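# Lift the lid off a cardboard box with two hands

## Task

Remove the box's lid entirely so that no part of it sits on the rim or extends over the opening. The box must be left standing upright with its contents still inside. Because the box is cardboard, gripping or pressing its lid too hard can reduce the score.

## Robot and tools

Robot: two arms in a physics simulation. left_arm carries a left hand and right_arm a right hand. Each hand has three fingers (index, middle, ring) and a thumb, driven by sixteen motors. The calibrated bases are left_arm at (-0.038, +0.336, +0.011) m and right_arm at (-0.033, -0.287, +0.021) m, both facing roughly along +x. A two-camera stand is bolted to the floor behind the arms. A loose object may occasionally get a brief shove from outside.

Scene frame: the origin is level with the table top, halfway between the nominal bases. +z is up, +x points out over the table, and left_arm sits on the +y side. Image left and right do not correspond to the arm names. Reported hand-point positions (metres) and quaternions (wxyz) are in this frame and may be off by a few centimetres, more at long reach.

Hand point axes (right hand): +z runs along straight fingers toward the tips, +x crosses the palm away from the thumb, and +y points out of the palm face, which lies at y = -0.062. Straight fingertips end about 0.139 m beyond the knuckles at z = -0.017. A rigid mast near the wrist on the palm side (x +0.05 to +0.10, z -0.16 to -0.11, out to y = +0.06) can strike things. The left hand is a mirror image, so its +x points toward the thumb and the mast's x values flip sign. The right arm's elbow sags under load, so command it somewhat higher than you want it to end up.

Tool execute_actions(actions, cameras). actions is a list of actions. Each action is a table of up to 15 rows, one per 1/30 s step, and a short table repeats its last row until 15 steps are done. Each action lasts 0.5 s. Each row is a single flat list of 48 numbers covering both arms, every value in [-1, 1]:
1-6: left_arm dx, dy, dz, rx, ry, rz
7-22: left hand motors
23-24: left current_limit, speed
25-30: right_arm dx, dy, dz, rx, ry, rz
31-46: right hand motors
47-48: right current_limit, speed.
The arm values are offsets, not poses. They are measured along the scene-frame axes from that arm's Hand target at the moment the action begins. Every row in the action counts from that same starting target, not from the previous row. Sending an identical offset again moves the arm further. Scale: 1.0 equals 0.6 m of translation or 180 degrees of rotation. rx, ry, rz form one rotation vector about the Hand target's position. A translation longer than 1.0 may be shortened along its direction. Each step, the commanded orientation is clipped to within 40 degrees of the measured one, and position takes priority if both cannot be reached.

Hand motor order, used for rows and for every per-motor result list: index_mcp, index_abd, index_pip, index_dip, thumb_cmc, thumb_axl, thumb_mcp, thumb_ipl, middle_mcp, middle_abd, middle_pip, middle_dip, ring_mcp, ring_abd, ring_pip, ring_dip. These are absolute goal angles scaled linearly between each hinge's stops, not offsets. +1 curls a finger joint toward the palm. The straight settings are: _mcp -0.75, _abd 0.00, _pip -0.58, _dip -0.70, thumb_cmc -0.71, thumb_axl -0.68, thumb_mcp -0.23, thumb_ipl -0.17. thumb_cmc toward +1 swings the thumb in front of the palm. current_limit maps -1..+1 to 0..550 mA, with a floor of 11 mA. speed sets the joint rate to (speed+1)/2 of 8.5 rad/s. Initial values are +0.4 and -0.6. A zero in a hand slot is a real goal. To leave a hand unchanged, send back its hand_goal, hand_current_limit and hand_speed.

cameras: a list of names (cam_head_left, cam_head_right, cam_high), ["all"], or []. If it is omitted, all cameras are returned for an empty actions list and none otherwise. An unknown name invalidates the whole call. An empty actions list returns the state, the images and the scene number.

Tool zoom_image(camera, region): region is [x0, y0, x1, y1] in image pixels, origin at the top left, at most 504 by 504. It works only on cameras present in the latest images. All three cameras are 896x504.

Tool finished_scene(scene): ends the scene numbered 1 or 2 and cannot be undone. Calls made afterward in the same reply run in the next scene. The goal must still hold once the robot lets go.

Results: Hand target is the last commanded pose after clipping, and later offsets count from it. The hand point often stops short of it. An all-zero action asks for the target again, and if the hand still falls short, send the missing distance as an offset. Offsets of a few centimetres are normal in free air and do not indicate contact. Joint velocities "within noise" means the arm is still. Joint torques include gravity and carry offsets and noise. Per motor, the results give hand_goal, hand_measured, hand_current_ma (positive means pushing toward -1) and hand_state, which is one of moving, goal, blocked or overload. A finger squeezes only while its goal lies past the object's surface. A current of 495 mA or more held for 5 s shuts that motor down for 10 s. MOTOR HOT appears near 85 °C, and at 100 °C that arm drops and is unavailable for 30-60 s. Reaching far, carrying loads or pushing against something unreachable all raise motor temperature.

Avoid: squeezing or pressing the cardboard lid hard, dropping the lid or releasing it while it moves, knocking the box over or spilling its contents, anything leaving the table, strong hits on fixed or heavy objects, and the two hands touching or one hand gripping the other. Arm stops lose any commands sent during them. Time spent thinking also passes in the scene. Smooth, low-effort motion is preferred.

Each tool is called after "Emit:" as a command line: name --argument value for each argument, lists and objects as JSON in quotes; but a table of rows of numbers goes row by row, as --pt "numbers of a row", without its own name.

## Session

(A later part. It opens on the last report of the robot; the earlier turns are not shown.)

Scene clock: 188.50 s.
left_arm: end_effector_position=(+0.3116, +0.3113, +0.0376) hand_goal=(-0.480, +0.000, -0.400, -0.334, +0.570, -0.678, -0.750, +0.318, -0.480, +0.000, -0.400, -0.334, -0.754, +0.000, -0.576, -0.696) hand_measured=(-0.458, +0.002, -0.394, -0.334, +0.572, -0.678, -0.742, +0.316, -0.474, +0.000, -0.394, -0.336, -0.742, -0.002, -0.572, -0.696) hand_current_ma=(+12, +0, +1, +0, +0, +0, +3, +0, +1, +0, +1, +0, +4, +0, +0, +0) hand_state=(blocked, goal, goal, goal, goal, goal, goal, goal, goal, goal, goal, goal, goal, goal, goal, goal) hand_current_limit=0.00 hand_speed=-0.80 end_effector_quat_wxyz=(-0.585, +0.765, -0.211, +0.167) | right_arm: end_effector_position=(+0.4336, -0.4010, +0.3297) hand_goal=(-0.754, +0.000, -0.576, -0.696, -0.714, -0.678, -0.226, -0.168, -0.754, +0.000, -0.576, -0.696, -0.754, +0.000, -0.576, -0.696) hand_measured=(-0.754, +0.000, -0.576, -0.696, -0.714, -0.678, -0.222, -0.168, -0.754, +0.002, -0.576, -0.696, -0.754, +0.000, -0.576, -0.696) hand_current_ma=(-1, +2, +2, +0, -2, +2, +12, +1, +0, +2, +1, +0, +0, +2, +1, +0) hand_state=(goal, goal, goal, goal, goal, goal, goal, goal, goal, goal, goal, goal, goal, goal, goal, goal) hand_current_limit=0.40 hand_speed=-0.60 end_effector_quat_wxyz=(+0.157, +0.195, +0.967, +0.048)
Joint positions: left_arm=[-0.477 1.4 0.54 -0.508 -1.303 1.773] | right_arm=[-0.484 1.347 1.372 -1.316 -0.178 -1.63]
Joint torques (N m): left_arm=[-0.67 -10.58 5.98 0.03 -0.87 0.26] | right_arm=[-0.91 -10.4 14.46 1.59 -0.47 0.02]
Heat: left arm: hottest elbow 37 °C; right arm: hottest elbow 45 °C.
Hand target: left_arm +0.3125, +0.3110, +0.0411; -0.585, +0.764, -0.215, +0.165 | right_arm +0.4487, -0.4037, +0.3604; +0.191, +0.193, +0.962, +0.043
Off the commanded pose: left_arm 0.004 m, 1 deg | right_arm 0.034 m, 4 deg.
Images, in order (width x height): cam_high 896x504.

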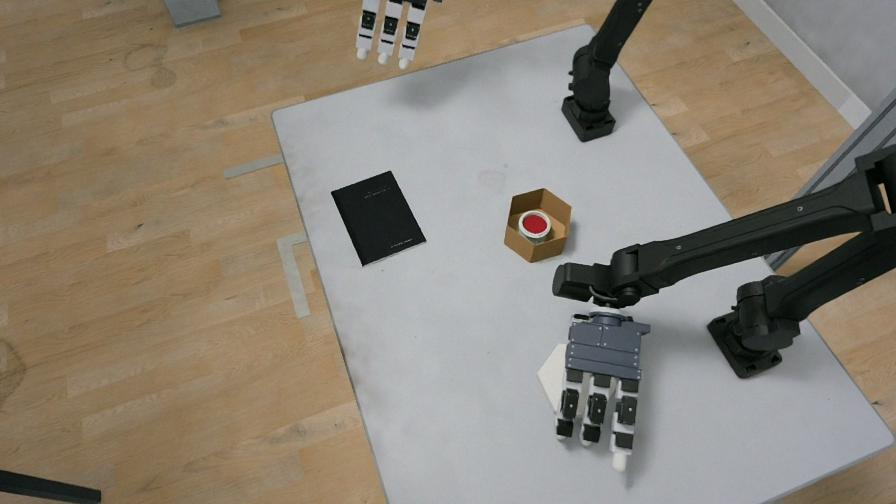

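Emit:
execute_actions --actions '[[[0,0,0.04,0,0,0,-0.479,0,-0.4,-0.333,0.571,-0.678,-0.75,0.319,-0.479,0,-0.4,-0.333,-0.754,0,-0.576,-0.696,0,-0.8,0,0,0,0,0,0,-0.754,0,-0.576,-0.696,-0.714,-0.678,-0.226,-0.168,-0.754,0,-0.576,-0.696,-0.754,0,-0.576,-0.696,0.4,-0.6]],[[0,0,0.06,0,0,0,-0.479,0,-0.4,-0.333,0.571,-0.678,-0.75,0.319,-0.479,0,-0.4,-0.333,-0.754,0,-0.576,-0.696,0,-0.8,0,0,0,0,0,0,-0.754,0,-0.576,-0.696,-0.714,-0.678,-0.226,-0.168,-0.754,0,-0.576,-0.696,-0.754,0,-0.576,-0.696,0.4,-0.6]],[[0,0,0.08,0,0,0,-0.479,0,-0.4,-0.333,0.571,-0.678,-0.75,0.319,-0.479,0,-0.4,-0.333,-0.754,0,-0.576,-0.696,0,-0.8,0,0,0,0,0,0,-0.754,0,-0.576,-0.696,-0.714,-0.678,-0.226,-0.168,-0.754,0,-0.576,-0.696,-0.754,0,-0.576,-0.696,0.4,-0.6]]]' --cameras '["cam_high","cam_head_right"]'

Emit:
zoom_image --camera "cam_high" --region '[480, 170, 680, 420]'

Scene clock: 194.80 s.
left_arm: end_effector_position=(+0.3013, +0.3159, +0.1381) hand_goal=(-0.480, +0.000, -0.400, -0.334, +0.570, -0.678, -0.750, +0.318, -0.480, +0.000, -0.400, -0.334, -0.754, +0.000, -0.576, -0.696) hand_measured=(-0.460, +0.002, -0.394, -0.334, +0.570, -0.678, -0.742, +0.316, -0.470, +0.000, -0.394, -0.336, -0.740, -0.002, -0.572, -0.696) hand_current_ma=(+10, +0, +1, +0, +0, +0, +3, +0, +3, +0, +1, +0, +6, +0, +0, +0) hand_state=(goal, goal, goal, goal, goal, goal, goal, goal, goal, goal, goal, goal, goal, goal, goal, goal) hand_current_limit=0.00 hand_speed=-0.80 end_effector_quat_wxyz=(-0.586, +0.762, -0.229, +0.153) | right_arm: end_effector_position=(+0.4336, -0.4010, +0.3297) hand_goal=(-0.754, +0.000, -0.576, -0.696, -0.714, -0.678, -0.226, -0.168, -0.754, +0.000, -0.576, -0.696, -0.754, +0.000, -0.576, -0.696) hand_measured=(-0.754, +0.000, -0.576, -0.696, -0.714, -0.678, -0.222, -0.168, -0.754, +0.002, -0.576, -0.696, -0.754, +0.000, -0.576, -0.696) hand_current_ma=(-1, +2, +2, +0, -2, +2, +12, +1, +0, +2, +1, +0, +0, +2, +1, +0) hand_state=(goal, goal, goal, goal, goal, goal, goal, goal, goal, goal, goal, goal, goal, goal, goal, goal) hand_current_limit=0.40 hand_speed=-0.60 end_effector_quat_wxyz=(+0.157, +0.195, +0.967, +0.048)
Joint positions: left_arm=[-0.477 1.144 0.667 -0.894 -1.297 1.814] | right_arm=[-0.484 1.347 1.372 -1.316 -0.178 -1.63]
Joint torques (N m): left_arm=[-0.44 -6.48 9.87 0.08 -1.11 -0.03] | right_arm=[-0.85 -10.4 14.48 1.61 -0.47 0.02]
Heat: left arm: hottest elbow 37 °C; right arm: hottest elbow 45 °C.
Hand target: left_arm +0.3125, +0.3110, +0.1491; -0.585, +0.764, -0.215, +0.165 | right_arm +0.4487, -0.4037, +0.3604; +0.191, +0.193, +0.962, +0.043
Off the commanded pose: left_arm 0.016 m, 2 deg | right_arm 0.034 m, 4 deg.
Images, in order (width x height): cam_head_right 896x504, cam_high 896x504.

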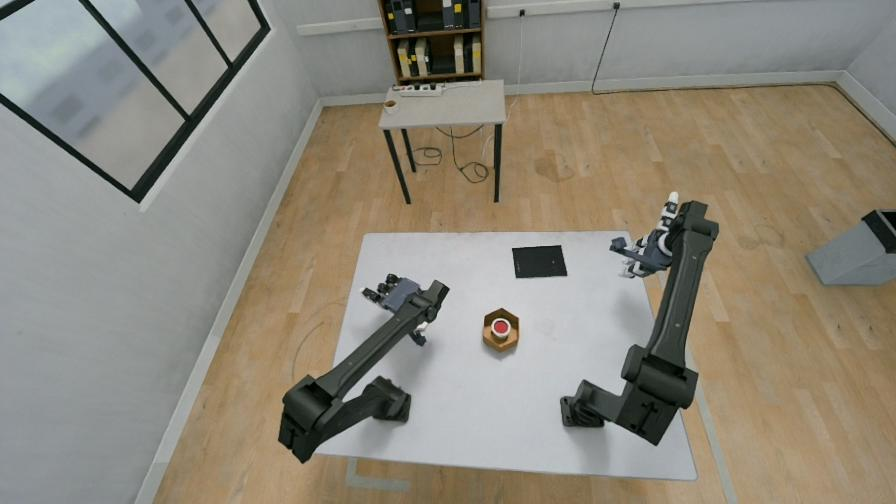

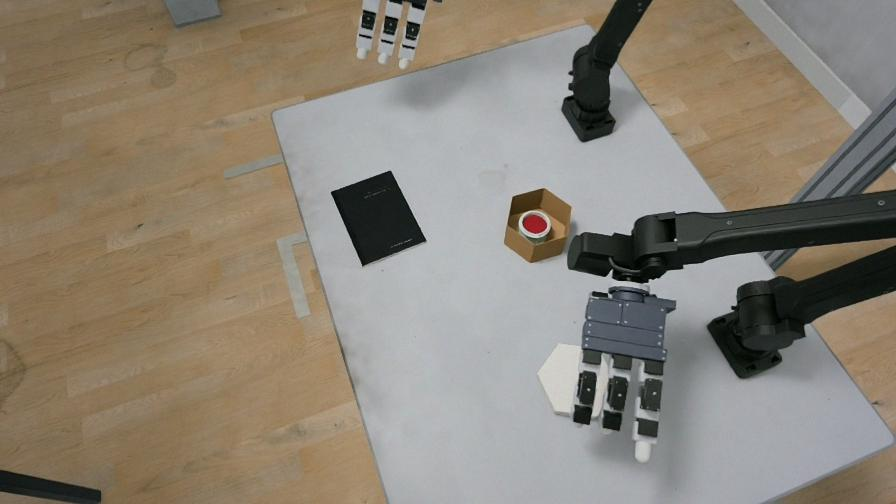

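Scaled by 2.016 from the camera's 896x504 image, which has a finer 1280x720 frame.

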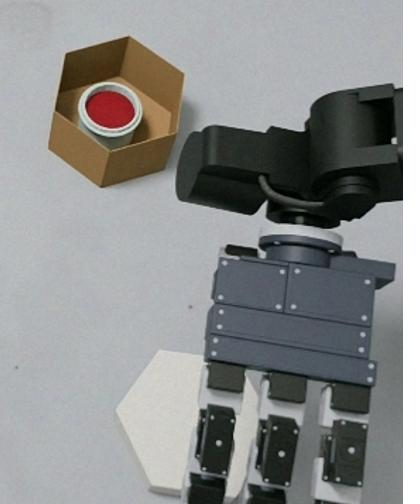

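Emit:
finished_scene --scene 2

The scene is finished: the task was done.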